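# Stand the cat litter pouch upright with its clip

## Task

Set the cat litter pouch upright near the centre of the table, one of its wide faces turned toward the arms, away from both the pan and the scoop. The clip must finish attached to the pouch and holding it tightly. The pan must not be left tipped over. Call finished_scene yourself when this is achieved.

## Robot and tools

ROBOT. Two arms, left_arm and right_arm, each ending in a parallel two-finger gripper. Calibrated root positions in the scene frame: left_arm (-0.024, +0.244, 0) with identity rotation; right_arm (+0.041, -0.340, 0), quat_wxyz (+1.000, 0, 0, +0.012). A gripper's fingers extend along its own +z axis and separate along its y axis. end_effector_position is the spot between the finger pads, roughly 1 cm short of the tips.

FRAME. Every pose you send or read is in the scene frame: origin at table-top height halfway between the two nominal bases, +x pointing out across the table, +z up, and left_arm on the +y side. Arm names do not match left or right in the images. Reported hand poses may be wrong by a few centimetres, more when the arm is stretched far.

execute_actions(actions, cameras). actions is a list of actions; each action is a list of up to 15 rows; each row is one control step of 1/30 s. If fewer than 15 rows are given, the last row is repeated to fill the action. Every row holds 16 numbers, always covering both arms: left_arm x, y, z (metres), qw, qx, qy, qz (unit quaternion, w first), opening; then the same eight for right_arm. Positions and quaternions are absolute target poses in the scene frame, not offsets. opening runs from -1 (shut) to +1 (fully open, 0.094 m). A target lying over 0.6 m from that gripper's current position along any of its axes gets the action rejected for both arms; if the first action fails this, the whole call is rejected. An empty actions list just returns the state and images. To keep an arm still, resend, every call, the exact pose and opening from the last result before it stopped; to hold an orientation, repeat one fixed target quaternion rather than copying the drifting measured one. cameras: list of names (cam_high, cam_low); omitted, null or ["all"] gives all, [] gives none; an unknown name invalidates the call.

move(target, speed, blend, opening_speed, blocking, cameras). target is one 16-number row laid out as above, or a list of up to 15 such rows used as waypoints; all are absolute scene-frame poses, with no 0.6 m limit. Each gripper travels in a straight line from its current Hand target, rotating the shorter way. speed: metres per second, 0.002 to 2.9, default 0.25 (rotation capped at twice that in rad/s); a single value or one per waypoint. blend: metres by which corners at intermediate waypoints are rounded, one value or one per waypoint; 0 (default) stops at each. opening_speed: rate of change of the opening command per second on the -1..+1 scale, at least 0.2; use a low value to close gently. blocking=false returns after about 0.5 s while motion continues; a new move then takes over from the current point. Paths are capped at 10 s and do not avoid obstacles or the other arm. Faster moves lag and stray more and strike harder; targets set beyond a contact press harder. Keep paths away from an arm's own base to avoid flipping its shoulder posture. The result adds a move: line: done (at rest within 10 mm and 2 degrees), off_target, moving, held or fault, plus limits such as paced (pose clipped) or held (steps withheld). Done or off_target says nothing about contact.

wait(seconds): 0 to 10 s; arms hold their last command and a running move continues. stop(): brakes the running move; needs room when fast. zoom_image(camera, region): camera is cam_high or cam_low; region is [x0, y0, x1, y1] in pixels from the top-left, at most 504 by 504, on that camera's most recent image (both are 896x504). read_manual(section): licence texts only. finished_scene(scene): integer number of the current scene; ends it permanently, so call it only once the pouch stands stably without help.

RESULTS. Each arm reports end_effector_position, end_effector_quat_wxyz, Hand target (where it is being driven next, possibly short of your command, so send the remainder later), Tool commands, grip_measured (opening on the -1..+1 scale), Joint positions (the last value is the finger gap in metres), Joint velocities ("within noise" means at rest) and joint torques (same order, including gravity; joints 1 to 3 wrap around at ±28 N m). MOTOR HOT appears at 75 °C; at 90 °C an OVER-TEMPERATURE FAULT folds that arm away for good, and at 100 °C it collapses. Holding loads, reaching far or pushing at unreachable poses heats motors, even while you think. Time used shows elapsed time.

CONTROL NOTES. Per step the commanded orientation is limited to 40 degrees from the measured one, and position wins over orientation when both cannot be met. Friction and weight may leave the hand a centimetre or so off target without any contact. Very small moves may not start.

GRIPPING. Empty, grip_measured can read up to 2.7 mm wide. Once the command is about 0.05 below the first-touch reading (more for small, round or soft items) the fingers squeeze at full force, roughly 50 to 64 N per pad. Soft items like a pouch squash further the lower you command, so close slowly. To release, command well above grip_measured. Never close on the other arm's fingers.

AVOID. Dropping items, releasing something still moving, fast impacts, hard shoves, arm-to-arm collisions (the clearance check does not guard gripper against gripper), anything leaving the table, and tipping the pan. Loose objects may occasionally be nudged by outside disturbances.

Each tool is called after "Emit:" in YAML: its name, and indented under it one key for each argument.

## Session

Emit:
execute_actions:
  actions: []

Emit:
zoom_image:
  camera: "cam_high"
  region: [240, 150, 680, 450]

Scene clock: 0.00 s.
left_arm: end_effector_position=(+0.3753, +0.2803, +0.1187) grip_measured=+1.000 end_effector_quat_wxyz=(+0.608, -0.085, +0.784, +0.097) | right_arm: end_effector_position=(+0.4303, -0.3612, +0.1128) grip_measured=+1.000 end_effector_quat_wxyz=(+0.600, +0.083, +0.792, -0.075)
Joint positions: left_arm=[-0.044 1.55 0.377 0.916 -0.3 -0.028 0.094] | right_arm=[0.05 1.509 0.343 0.881 0.291 0.063 0.094]
Joint velocities: within noise
Joint torques (N m): no reading
Motor temperatures (°C): left_arm=[28 29 32 29 28 30 28] | right_arm=[27 32 30 27 26 27 28]
Heat: left arm: 32 °C; right arm: 32 °C.
Hand target: left_arm +0.3767, +0.2804, +0.1227; +0.611, -0.087, +0.781, +0.096 | right_arm +0.4308, -0.3615, +0.1141; +0.600, +0.083, +0.792, -0.076
Tool commands: left_gripper/opening=+1.0 right_gripper/opening=+1.0

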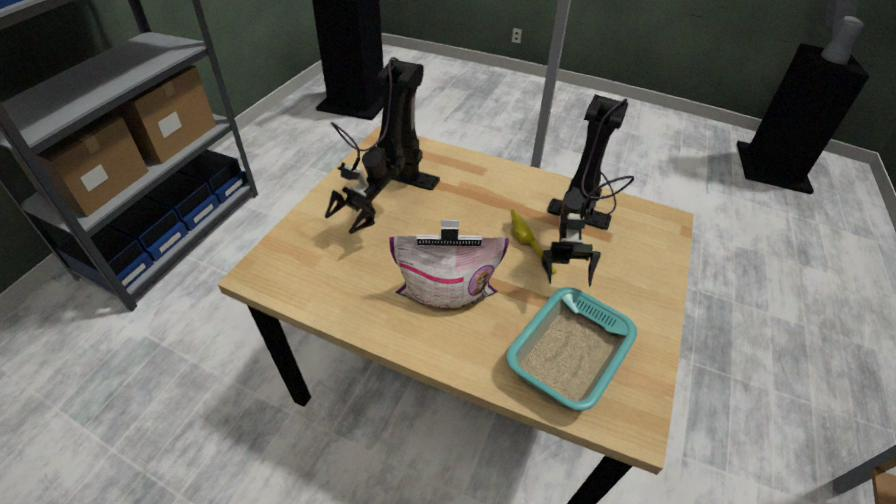

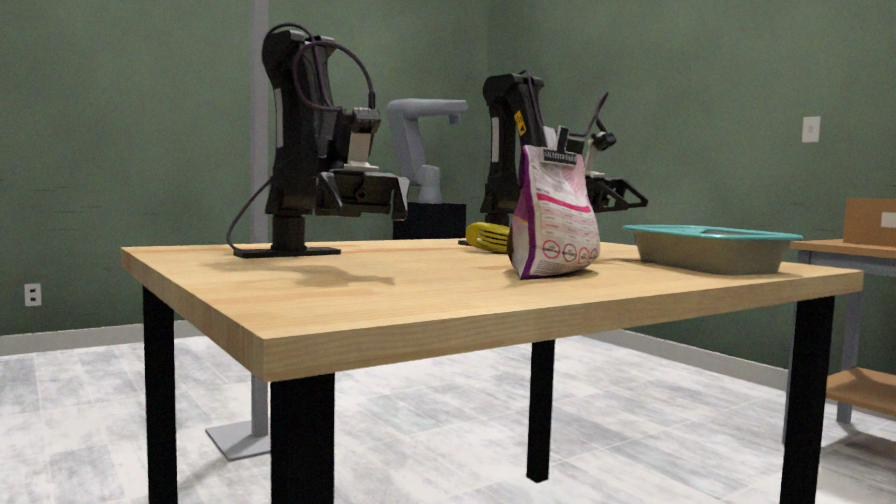

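Scaled by 1.145.

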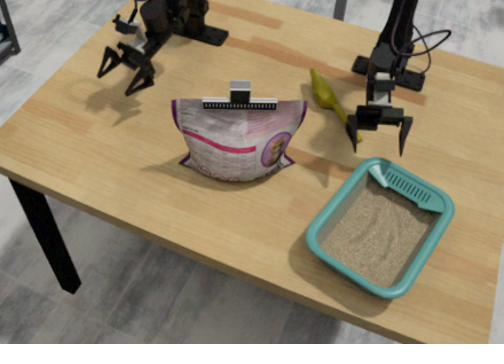

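Emit:
move:
  target:
    - [0.3753,0.2803,0.1187,0.608,-0.085,0.784,0.097,1.0,0.37,-0.22,0.29,0.2170,-0.8100,0.5260,-0.1409,0.3]
    - [0.3753,0.2803,0.1187,0.608,-0.085,0.784,0.097,1.0,0.428,-0.072,0.295,0.2170,-0.8100,0.5260,-0.1409,0.3]
  speed: 0.4
  blend: 0.04

Emit:
zoom_image:
  camera: "cam_high"
  region: [380, 180, 520, 310]

Emit:
zoom_image:
  camera: "cam_low"
  region: [460, 60, 640, 290]

Scene clock: 6.17 s.
left_arm: end_effector_position=(+0.3753, +0.2803, +0.1187) grip_measured=+1.000 end_effector_quat_wxyz=(+0.608, -0.085, +0.784, +0.097) | right_arm: end_effector_position=(+0.4264, -0.0709, +0.2987) grip_measured=+0.302 end_effector_quat_wxyz=(-0.224, +0.812, -0.519, +0.145)
Joint positions: left_arm=[-0.044 1.55 0.377 0.916 -0.3 -0.028 0.094] | right_arm=[0.626 2.111 2.596 -1.525 0.113 -1.386 0.061]
Joint velocities: within noise
Joint torques (N m): left_arm=[-0.05 -4.55 5.59 1.91 -0.11 0] | right_arm=[-0.42 -8.2 7.13 0.84 -0.05 0.12]
Motor temperatures (°C): left_arm=[28 30 33 31 28 30 28] | right_arm=[27 32 32 29 26 27 28]
Heat: left arm: 33 °C; right arm: 32 °C.
Hand target: left_arm +0.3754, +0.2803, +0.1188; +0.608, -0.085, +0.784, +0.097 | right_arm +0.4279, -0.0721, +0.2948; -0.218, +0.810, -0.526, +0.141
Off the commanded pose: left_arm 0.000 m, 0 deg | right_arm 0.004 m, 1 deg.
move: done

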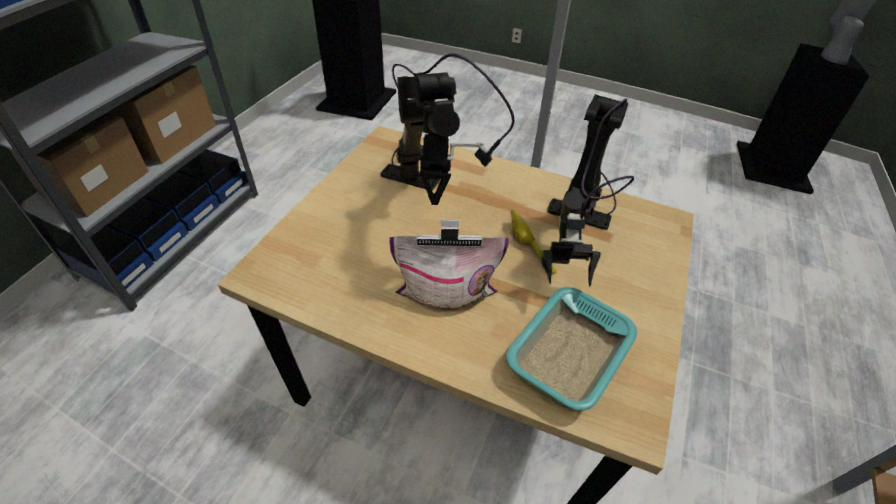

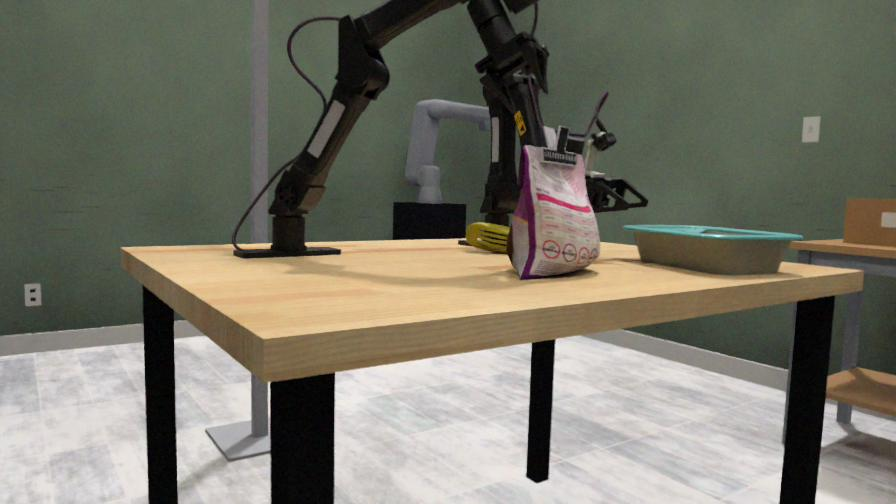

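Scaled by 3.600.

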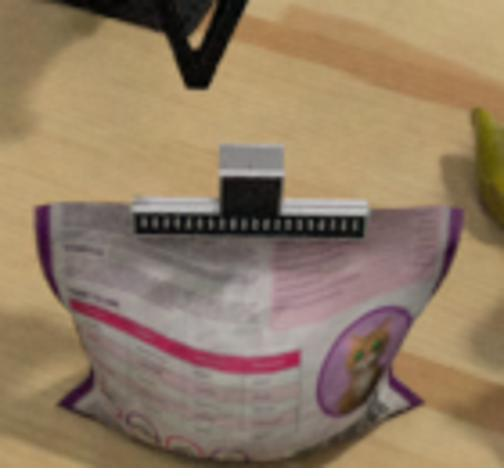

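Scaled by 2.191.

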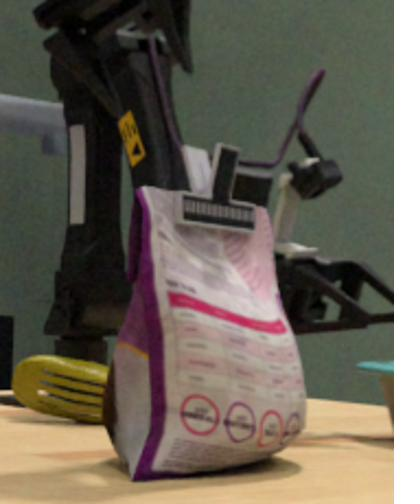

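Emit:
zoom_image:
  camera: "cam_high"
  region: [400, 150, 480, 250]

Emit:
zoom_image:
  camera: "cam_low"
  region: [480, 20, 600, 180]

Scaled by 5.040.

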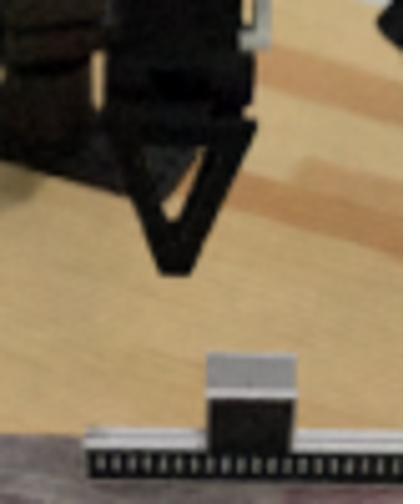

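Scaled by 3.150.

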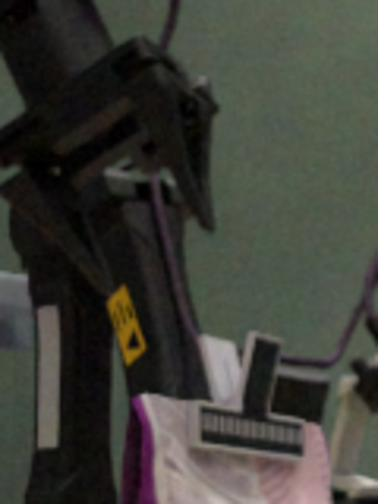

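Emit:
move:
  target:
    - [0.3753,0.2803,0.1187,0.608,-0.085,0.784,0.097,1.0,0.459,-0.077,0.198,0.2170,-0.8100,0.5260,-0.1409,0.3]
  speed: 0.15

Emit:
zoom_image:
  camera: "cam_high"
  region: [400, 190, 480, 270]

Emit:
zoom_image:
  camera: "cam_low"
  region: [480, 80, 640, 210]

Scene clock: 8.30 s.
left_arm: end_effector_position=(+0.3753, +0.2803, +0.1187) grip_measured=+1.000 end_effector_quat_wxyz=(+0.608, -0.085, +0.784, +0.097) | right_arm: end_effector_position=(+0.4646, -0.0715, +0.2032) grip_measured=+0.302 end_effector_quat_wxyz=(-0.225, +0.808, -0.523, +0.152)
Joint positions: left_arm=[-0.044 1.55 0.377 0.916 -0.3 -0.028 0.094] | right_arm=[0.575 1.99 1.972 -1.01 0.102 -1.422 0.061]
Joint velocities: within noise
Joint torques (N m): left_arm=[-0.01 -4.4 5.67 2 -0.05 -0.01] | right_arm=[-0.98 -10.91 4.85 0.96 -0.19 -0.07]
Motor temperatures (°C): left_arm=[28 30 33 32 28 30 28] | right_arm=[27 33 32 29 26 27 28]
Heat: left arm: 33 °C; right arm: 33 °C.
Hand target: left_arm +0.3754, +0.2803, +0.1188; +0.608, -0.085, +0.784, +0.097 | right_arm +0.4591, -0.0769, +0.1981; -0.217, +0.810, -0.526, +0.141
Off the commanded pose: left_arm 0.000 m, 0 deg | right_arm 0.009 m, 2 deg.
move: done

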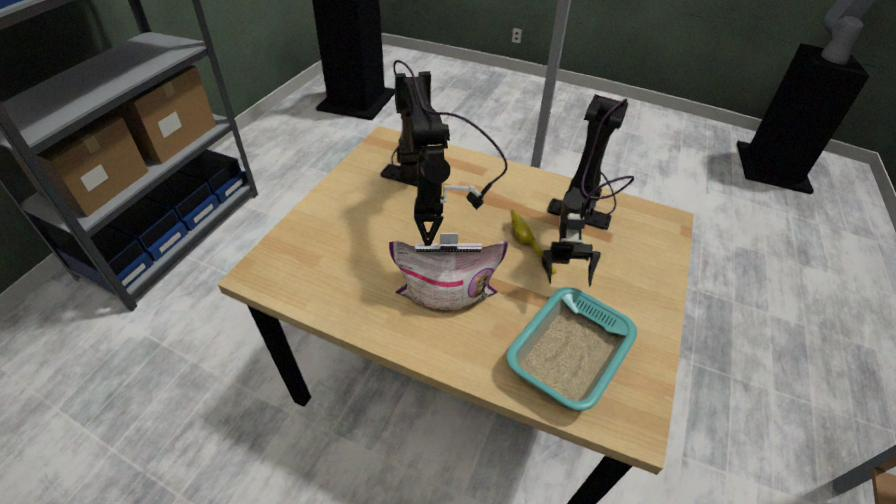

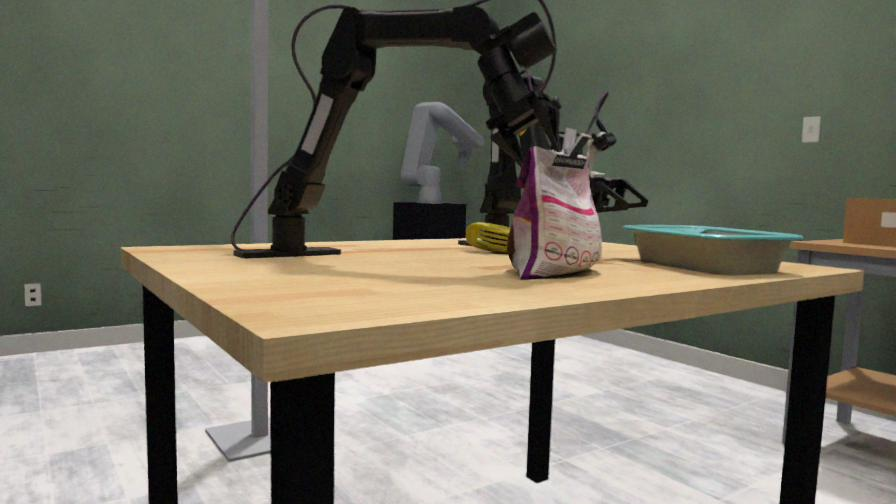

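Scaled by 6.300.

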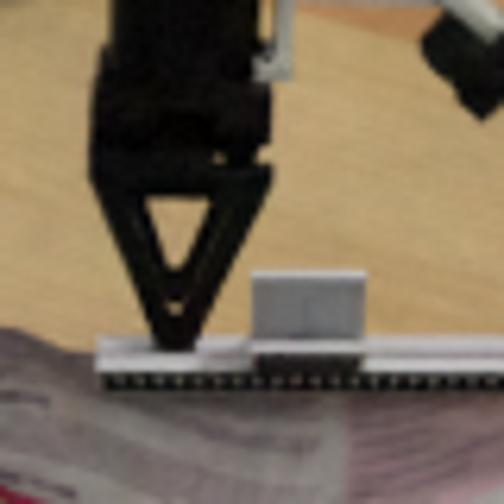

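Scaled by 3.150.

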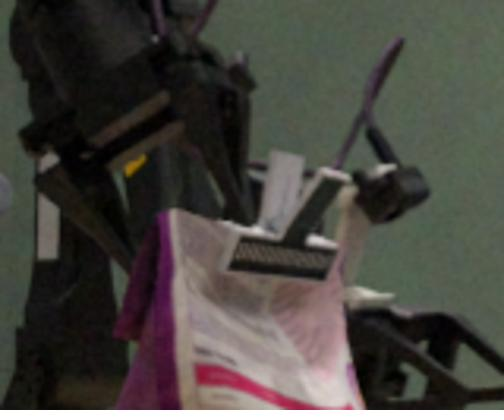

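Emit:
move:
  target:
    - [0.3753,0.2803,0.1187,0.608,-0.085,0.784,0.097,1.0,0.420,-0.091,0.268,0.2170,-0.8100,0.5260,-0.1409,0.3]
    - [0.3753,0.2803,0.1187,0.608,-0.085,0.784,0.097,1.0,0.460,-0.076,0.268,0.2170,-0.8100,0.5260,-0.1409,0.3]
  speed: 0.15

Emit:
zoom_image:
  camera: "cam_high"
  region: [390, 180, 510, 310]

Emit:
zoom_image:
  camera: "cam_low"
  region: [480, 60, 640, 290]

Scene clock: 10.63 s.
left_arm: end_effector_position=(+0.3753, +0.2803, +0.1187) grip_measured=+1.000 end_effector_quat_wxyz=(+0.608, -0.085, +0.784, +0.097) | right_arm: end_effector_position=(+0.4586, -0.0753, +0.2715) grip_measured=+0.302 end_effector_quat_wxyz=(-0.222, +0.809, -0.524, +0.150)
Joint positions: left_arm=[-0.044 1.55 0.377 0.916 -0.3 -0.028 0.094] | right_arm=[0.575 2.131 2.491 -1.398 0.1 -1.422 0.061]
Joint velocities: within noise
Joint torques (N m): left_arm=[0.09 -4.26 5.46 1.98 -0.05 0.02] | right_arm=[-0.9 -9.17 7.73 0.88 -0.16 0.05]
Motor temperatures (°C): left_arm=[28 30 33 32 28 30 28] | right_arm=[27 34 33 29 26 27 28]
Heat: left arm: 33 °C; right arm: 34 °C.
Hand target: left_arm +0.3754, +0.2803, +0.1188; +0.608, -0.085, +0.784, +0.097 | right_arm +0.4599, -0.0760, +0.2679; -0.218, +0.810, -0.526, +0.141
Off the commanded pose: left_arm 0.000 m, 0 deg | right_arm 0.004 m, 1 deg.
move: done

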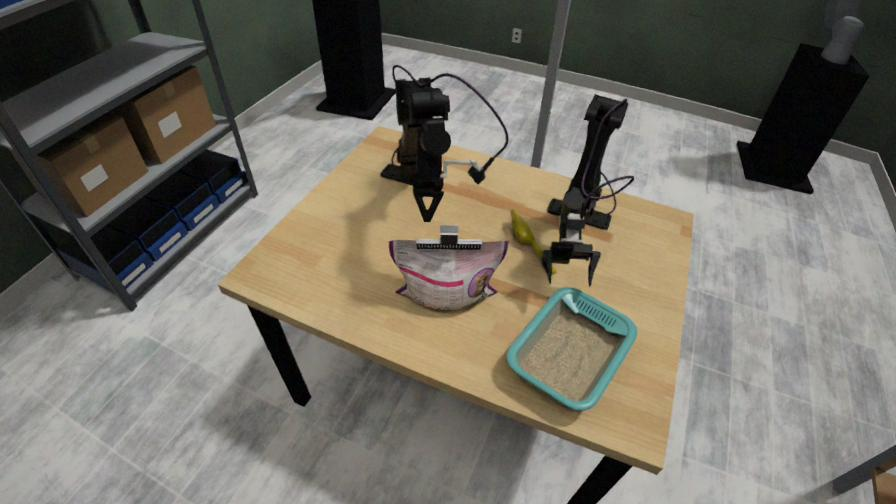

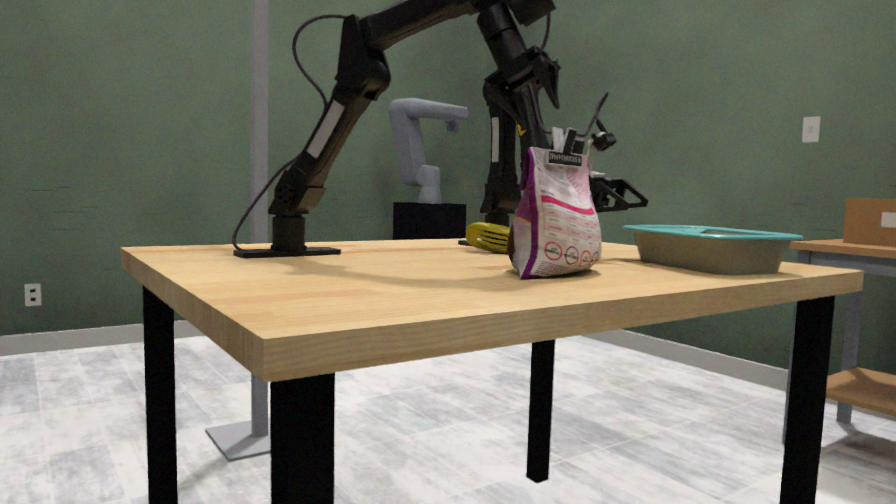

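Scaled by 3.877.

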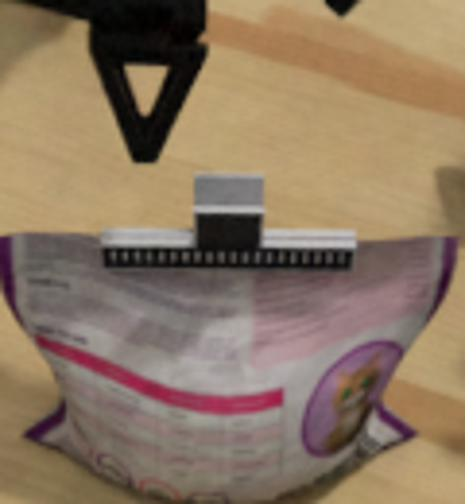

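Scaled by 2.191.

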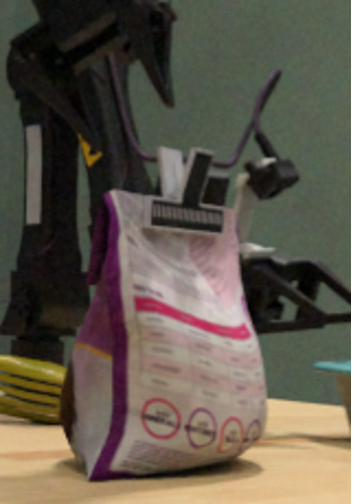

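Emit:
move:
  target:
    - [0.3753,0.2803,0.1187,0.608,-0.085,0.784,0.097,1.0,0.485,-0.064,0.245,0.2170,-0.8100,0.5260,-0.1409,0.3]
    - [0.3753,0.2803,0.1187,0.608,-0.085,0.784,0.097,1.0,0.491,-0.061,0.198,0.2170,-0.8100,0.5260,-0.1409,0.3]
  speed: 0.12

Emit:
zoom_image:
  camera: "cam_high"
  region: [400, 190, 480, 270]

Emit:
zoom_image:
  camera: "cam_low"
  region: [480, 80, 640, 210]

Scene clock: 12.47 s.
left_arm: end_effector_position=(+0.3753, +0.2803, +0.1187) grip_measured=+1.000 end_effector_quat_wxyz=(+0.608, -0.085, +0.784, +0.097) | right_arm: end_effector_position=(+0.4926, -0.0588, +0.1897) grip_measured=+0.302 end_effector_quat_wxyz=(-0.206, +0.813, -0.526, +0.144)
Joint positions: left_arm=[-0.044 1.55 0.377 0.916 -0.3 -0.028 0.094] | right_arm=[0.563 2.182 2.232 -1.121 0.096 -1.431 0.061]
Joint velocities: within noise
Joint torques (N m): left_arm=[-0.08 -4.62 5.49 1.99 -0.04 0] | right_arm=[-0.77 -13.7 5.41 1.14 -0.15 -0.06]
Motor temperatures (°C): left_arm=[28 30 33 32 28 30 28] | right_arm=[27 35 33 29 26 27 28]
Heat: left arm: 33 °C; right arm: 35 °C.
Hand target: left_arm +0.3754, +0.2803, +0.1188; +0.608, -0.085, +0.784, +0.097 | right_arm +0.4909, -0.0609, +0.1980; -0.217, +0.810, -0.526, +0.141
Off the commanded pose: left_arm 0.000 m, 0 deg | right_arm 0.009 m, 1 deg.
move: done

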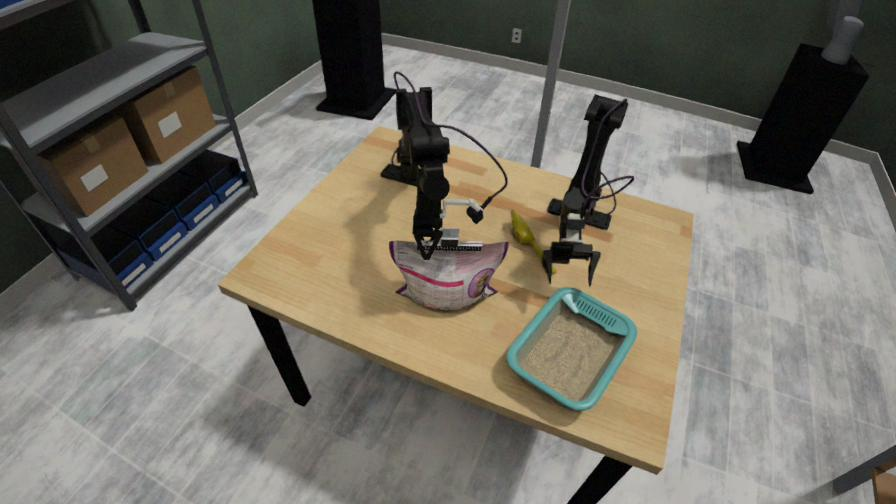

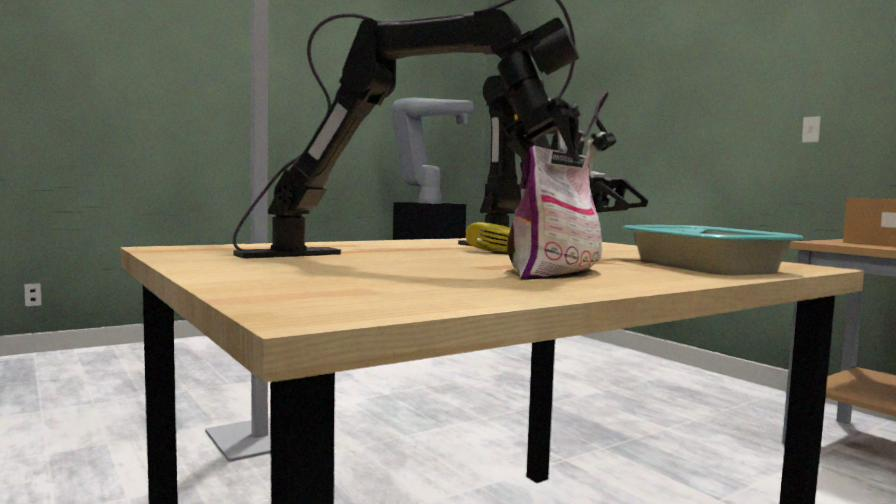

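Scaled by 6.300.

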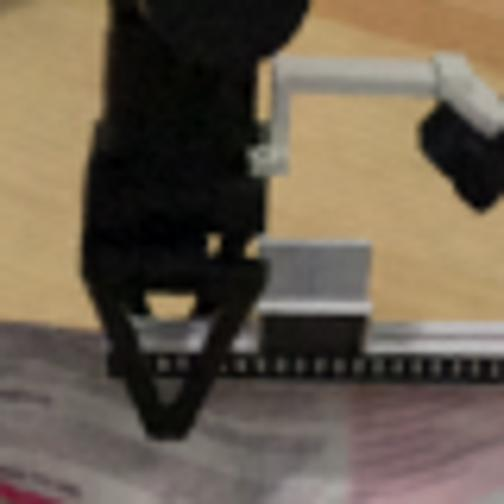

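Scaled by 3.150.

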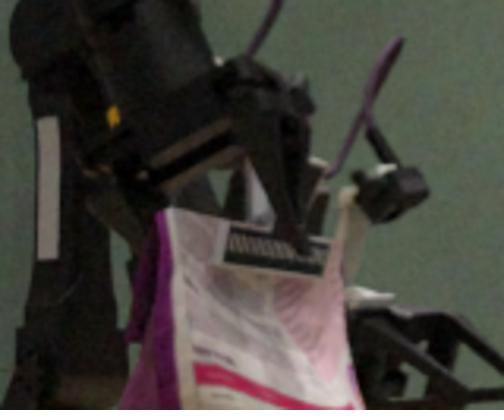

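Emit:
move:
  target:
    - [0.3753,0.2803,0.1187,0.608,-0.085,0.784,0.097,1.0,0.491,-0.062,0.203,0.2170,-0.8100,0.5260,-0.1409,-0.95]
    - [0.3753,0.2803,0.1187,0.608,-0.085,0.784,0.097,1.0,0.480,-0.064,0.245,0.1815,-0.8188,0.5317,-0.1178,-0.95]
  speed: 0.1
  opening_speed: 0.8

Emit:
zoom_image:
  camera: "cam_high"
  region: [380, 180, 520, 320]

Emit:
zoom_image:
  camera: "cam_low"
  region: [460, 80, 640, 290]

Scene clock: 15.70 s.
left_arm: end_effector_position=(+0.3753, +0.2803, +0.1187) grip_measured=+1.000 end_effector_quat_wxyz=(+0.608, -0.085, +0.784, +0.097) | right_arm: end_effector_position=(+0.4713, -0.0707, +0.2076) grip_measured=-0.623 end_effector_quat_wxyz=(-0.142, +0.829, -0.529, +0.110)
Joint positions: left_arm=[-0.044 1.55 0.377 0.916 -0.3 -0.028 0.094] | right_arm=[0.563 2.404 2.773 -1.589 0.085 -1.434 0.018]
Joint velocities: within noise
Joint torques (N m): left_arm=[0.01 -4.33 5.56 1.98 -0.09 0.03] | right_arm=[-0.43 -14.09 11.32 1.03 -0.22 0.07]
Motor temperatures (°C): left_arm=[28 30 33 33 28 30 28] | right_arm=[27 37 33 30 26 27 28]
Heat: left arm: 33 °C; right arm: 37 °C.
Hand target: left_arm +0.3754, +0.2803, +0.1188; +0.608, -0.085, +0.784, +0.097 | right_arm +0.4781, -0.0653, +0.2443; -0.201, +0.815, -0.528, +0.127
Off the commanded pose: left_arm 0.000 m, 0 deg | right_arm 0.039 m, 5 deg.
joint read past its limit (right arm) — joint 4 (wrist pitch), lower limit.
joint sent to its limit (right arm) — joint 4 (wrist pitch), lower limit. The joint targets are off in orientation, not in position.
move: off_target (right_arm)

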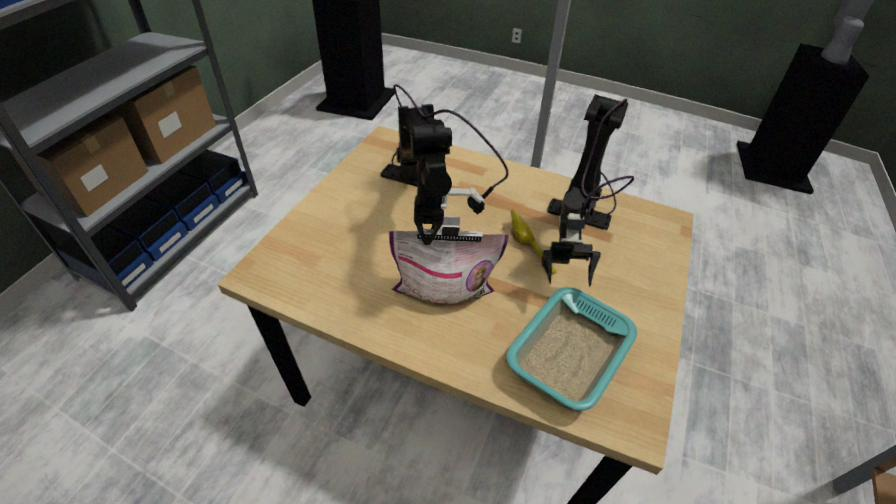

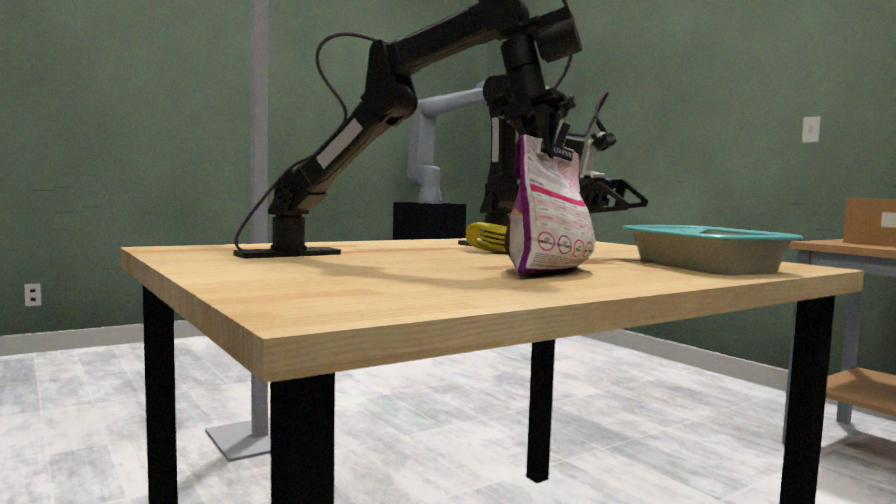

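Scaled by 3.600.

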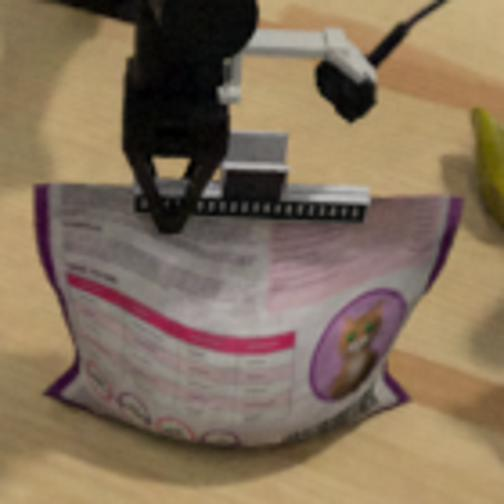

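Scaled by 2.400.

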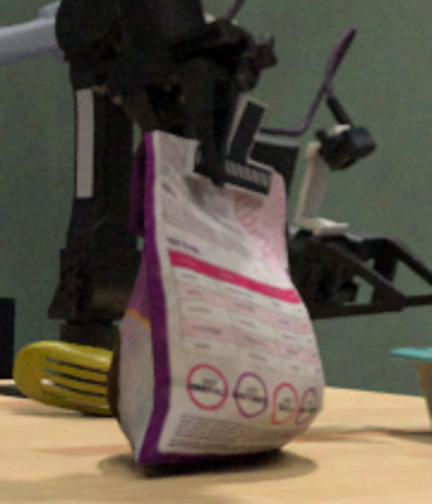

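Emit:
move:
  target:
    - [0.3753,0.2803,0.1187,0.608,-0.085,0.784,0.097,1.0,0.450,-0.066,0.272,0.1815,-0.8188,0.5317,-0.1178,-0.95]
    - [0.3753,0.2803,0.1187,0.608,-0.085,0.784,0.097,1.0,0.385,-0.068,0.272,0.1215,-0.7675,0.6216,-0.0984,-0.95]
    - [0.3753,0.2803,0.1187,0.608,-0.085,0.784,0.097,1.0,0.290,-0.066,0.255,0.0493,-0.7054,0.7054,-0.0493,-0.95]
  speed: [0.12,0.17,0.17]
  blend: 0.03

Emit:
zoom_image:
  camera: "cam_high"
  region: [380, 150, 560, 310]

Emit:
zoom_image:
  camera: "cam_low"
  region: [420, 80, 640, 290]

Scene clock: 18.67 s.
left_arm: end_effector_position=(+0.3753, +0.2803, +0.1187) grip_measured=+1.000 end_effector_quat_wxyz=(+0.608, -0.085, +0.784, +0.097) | right_arm: end_effector_position=(+0.2930, -0.0685, +0.2167) grip_measured=-0.628 end_effector_quat_wxyz=(-0.065, +0.715, -0.693, +0.059)
Joint positions: left_arm=[-0.044 1.55 0.377 0.916 -0.3 -0.028 0.094] | right_arm=[0.856 1.903 2.043 -1.591 0.127 -0.73 0.017]
Joint velocities: within noise
Joint torques (N m): left_arm=[-0.02 -4.45 5.6 1.97 -0.09 0.01] | right_arm=[0.13 -15.5 7.38 0.61 -0.13 0.13]
Motor temperatures (°C): left_arm=[28 30 33 34 28 30 28] | right_arm=[27 39 34 30 26 27 28]
Heat: left arm: 34 °C; right arm: 39 °C.
Hand target: left_arm +0.3754, +0.2803, +0.1188; +0.608, -0.085, +0.784, +0.097 | right_arm +0.2900, -0.0664, +0.2529; -0.131, +0.705, -0.696, +0.045
Off the commanded pose: left_arm 0.000 m, 0 deg | right_arm 0.039 m, 3 deg.
joint read past its limit (right arm) — joint 4 (wrist pitch), lower limit.
joint sent to its limit (right arm) — joint 4 (wrist pitch), lower limit. The joint targets are off in orientation, not in position.
move: off_target (right_arm); blend cut to 0.0197 m at target 1

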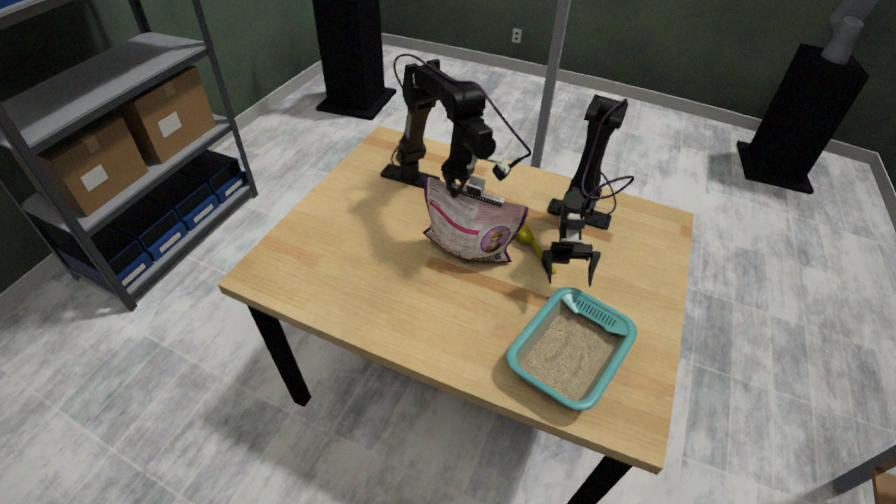

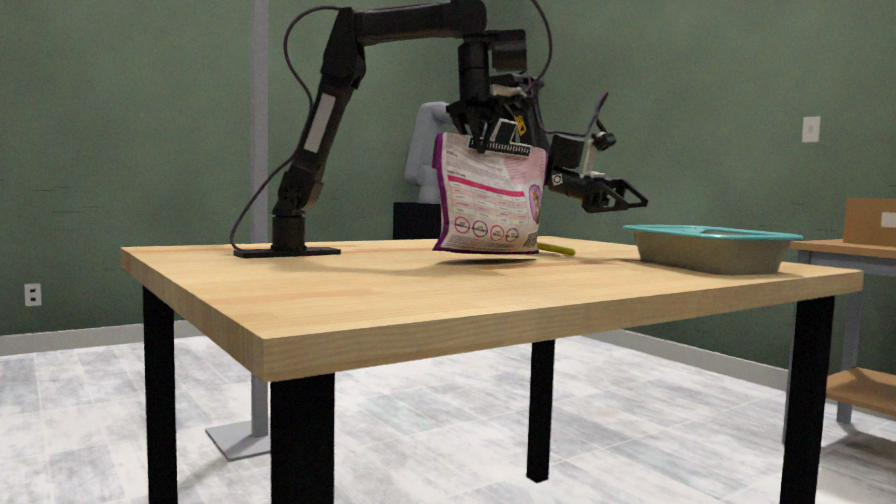

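Scaled by 2.800.

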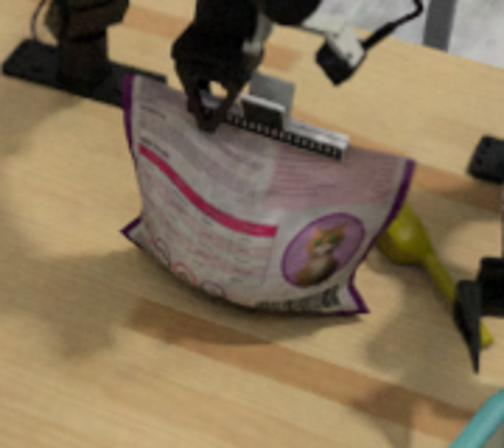

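Scaled by 2.291.

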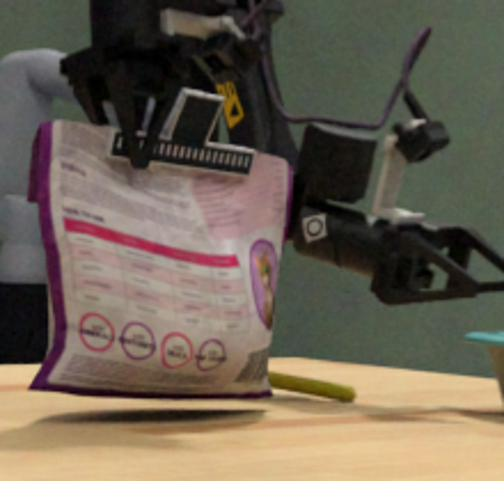

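Emit:
move:
  target:
    - [0.3753,0.2803,0.1187,0.608,-0.085,0.784,0.097,1.0,0.290,-0.066,0.232,0.0493,-0.7054,0.7054,-0.0493,-0.95]
    - [0.3753,0.2803,0.1187,0.608,-0.085,0.784,0.097,1.0,0.288,-0.066,0.203,0.0493,-0.7054,0.7054,-0.0493,-0.95]
  speed: [0.08,0.05]

Emit:
zoom_image:
  camera: "cam_high"
  region: [380, 150, 560, 310]

Emit:
zoom_image:
  camera: "cam_low"
  region: [420, 80, 640, 290]

Scene clock: 20.87 s.
left_arm: end_effector_position=(+0.3753, +0.2803, +0.1187) grip_measured=+1.000 end_effector_quat_wxyz=(+0.608, -0.085, +0.784, +0.097) | right_arm: end_effector_position=(+0.2869, -0.0748, +0.2003) grip_measured=-0.628 end_effector_quat_wxyz=(-0.035, +0.706, -0.705, +0.059)
Joint positions: left_arm=[-0.044 1.55 0.377 0.916 -0.3 -0.028 0.094] | right_arm=[0.856 1.907 1.986 -1.591 0.124 -0.696 0.017]
Joint velocities: within noise
Joint torques (N m): left_arm=[-0.02 -4.55 5.45 1.95 -0.06 0.01] | right_arm=[0.38 -8.95 5.89 0.51 -0.15 0.05]
Motor temperatures (°C): left_arm=[28 30 33 34 28 30 28] | right_arm=[27 40 34 29 26 27 28]
Heat: left arm: 34 °C; right arm: 40 °C.
Hand target: left_arm +0.3754, +0.2803, +0.1188; +0.608, -0.085, +0.784, +0.097 | right_arm +0.2879, -0.0661, +0.2028; -0.053, +0.705, -0.705, +0.049
Off the commanded pose: left_arm 0.000 m, 0 deg | right_arm 0.009 m, 2 deg.
joint read past its limit (right arm) — joint 4 (wrist pitch), lower limit.
joint sent to its limit (right arm) — joint 4 (wrist pitch), lower limit. The joint targets still meet the commanded pose.
move: done

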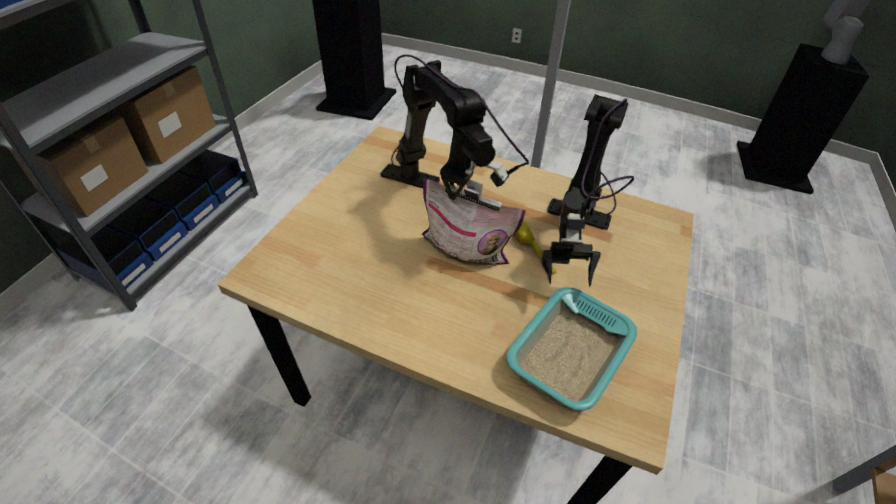

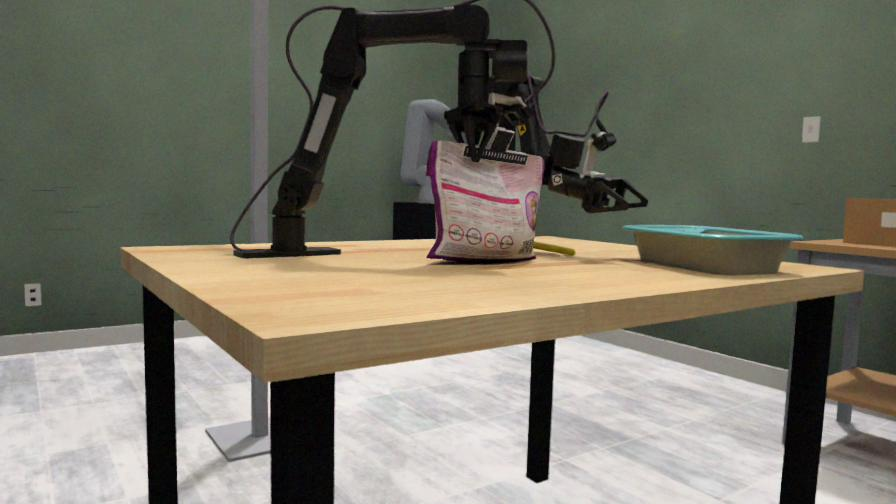

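Scaled by 2.800.

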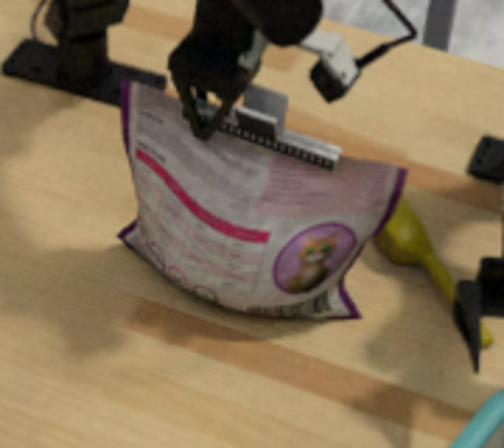

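Scaled by 2.291.

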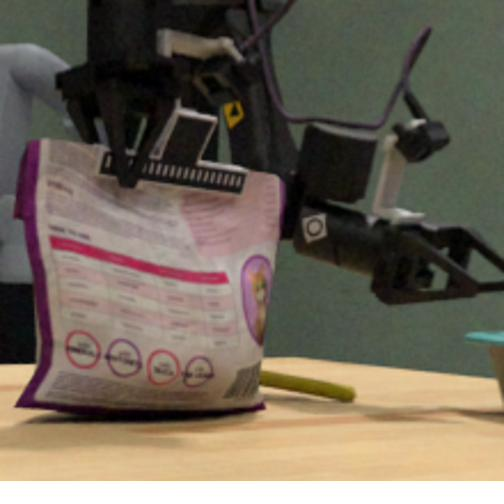

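Emit:
move:
  target:
    - [0.3753,0.2803,0.1187,0.608,-0.085,0.784,0.097,1.0,0.287,-0.068,0.190,0.0493,-0.7054,0.7054,-0.0493,-0.95]
    - [0.3753,0.2803,0.1187,0.608,-0.085,0.784,0.097,1.0,0.287,-0.068,0.190,0.0493,-0.7054,0.7054,-0.0493,-0.2]
  speed: 0.05
  opening_speed: 0.7

Emit:
zoom_image:
  camera: "cam_high"
  region: [380, 150, 560, 310]

Emit:
zoom_image:
  camera: "cam_low"
  region: [420, 80, 640, 290]

Scene clock: 23.20 s.
left_arm: end_effector_position=(+0.3753, +0.2803, +0.1187) grip_measured=+1.000 end_effector_quat_wxyz=(+0.608, -0.085, +0.784, +0.097) | right_arm: end_effector_position=(+0.2888, -0.0724, +0.1864) grip_measured=-0.203 end_effector_quat_wxyz=(-0.033, +0.705, -0.706, +0.059)
Joint positions: left_arm=[-0.044 1.55 0.377 0.916 -0.3 -0.028 0.094] | right_arm=[0.856 1.907 1.929 -1.538 0.123 -0.694 0.037]
Joint velocities: within noise
Joint torques (N m): left_arm=[0.13 -4.33 5.56 2 -0.08 0] | right_arm=[0.24 -10.5 4.48 0.53 -0.06 -0.03]
Motor temperatures (°C): left_arm=[28 30 33 34 28 30 28] | right_arm=[27 39 34 29 26 27 28]
Heat: left arm: 34 °C; right arm: 39 °C.
Hand target: left_arm +0.3754, +0.2803, +0.1188; +0.608, -0.085, +0.784, +0.097 | right_arm +0.2869, -0.0680, +0.1901; -0.049, +0.706, -0.705, +0.049
Off the commanded pose: left_arm 0.000 m, 0 deg | right_arm 0.006 m, 2 deg.
move: done; target 2's new opening was sent with right_arm's hand 0.008 m and 3 deg from that target

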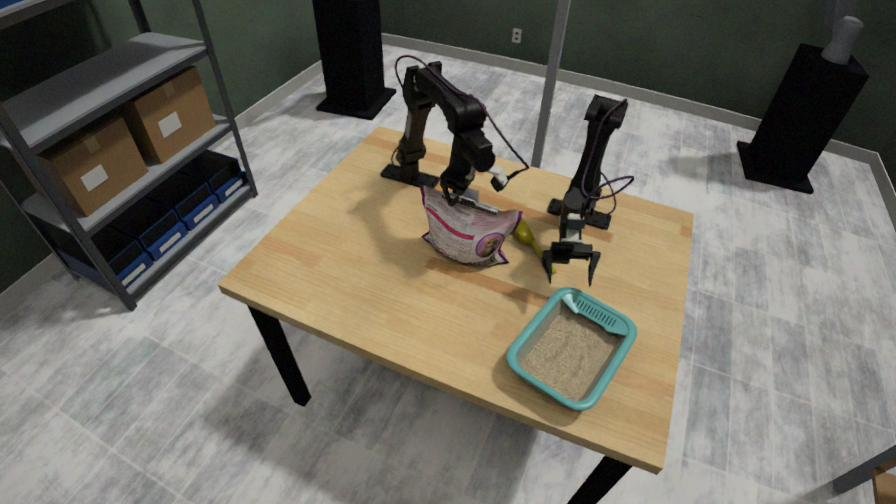

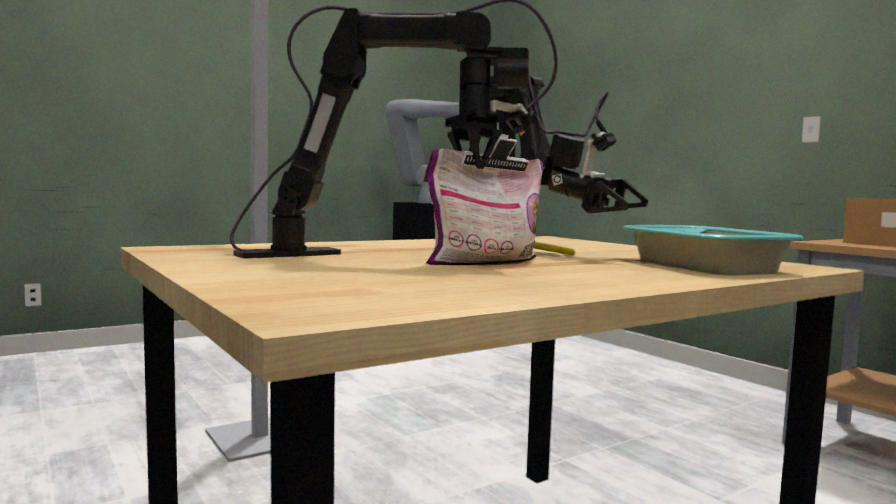

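Scaled by 2.800.

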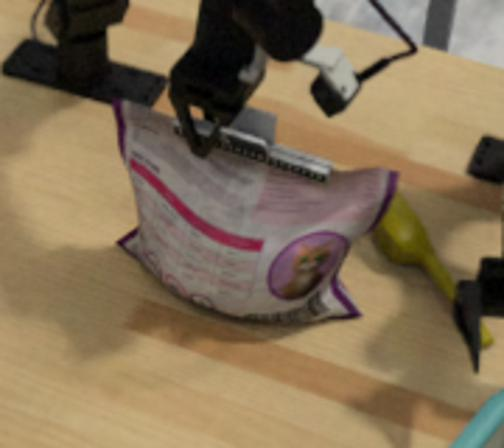

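Scaled by 2.291.

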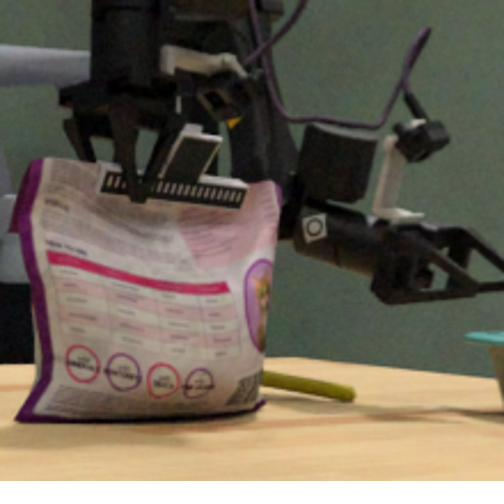

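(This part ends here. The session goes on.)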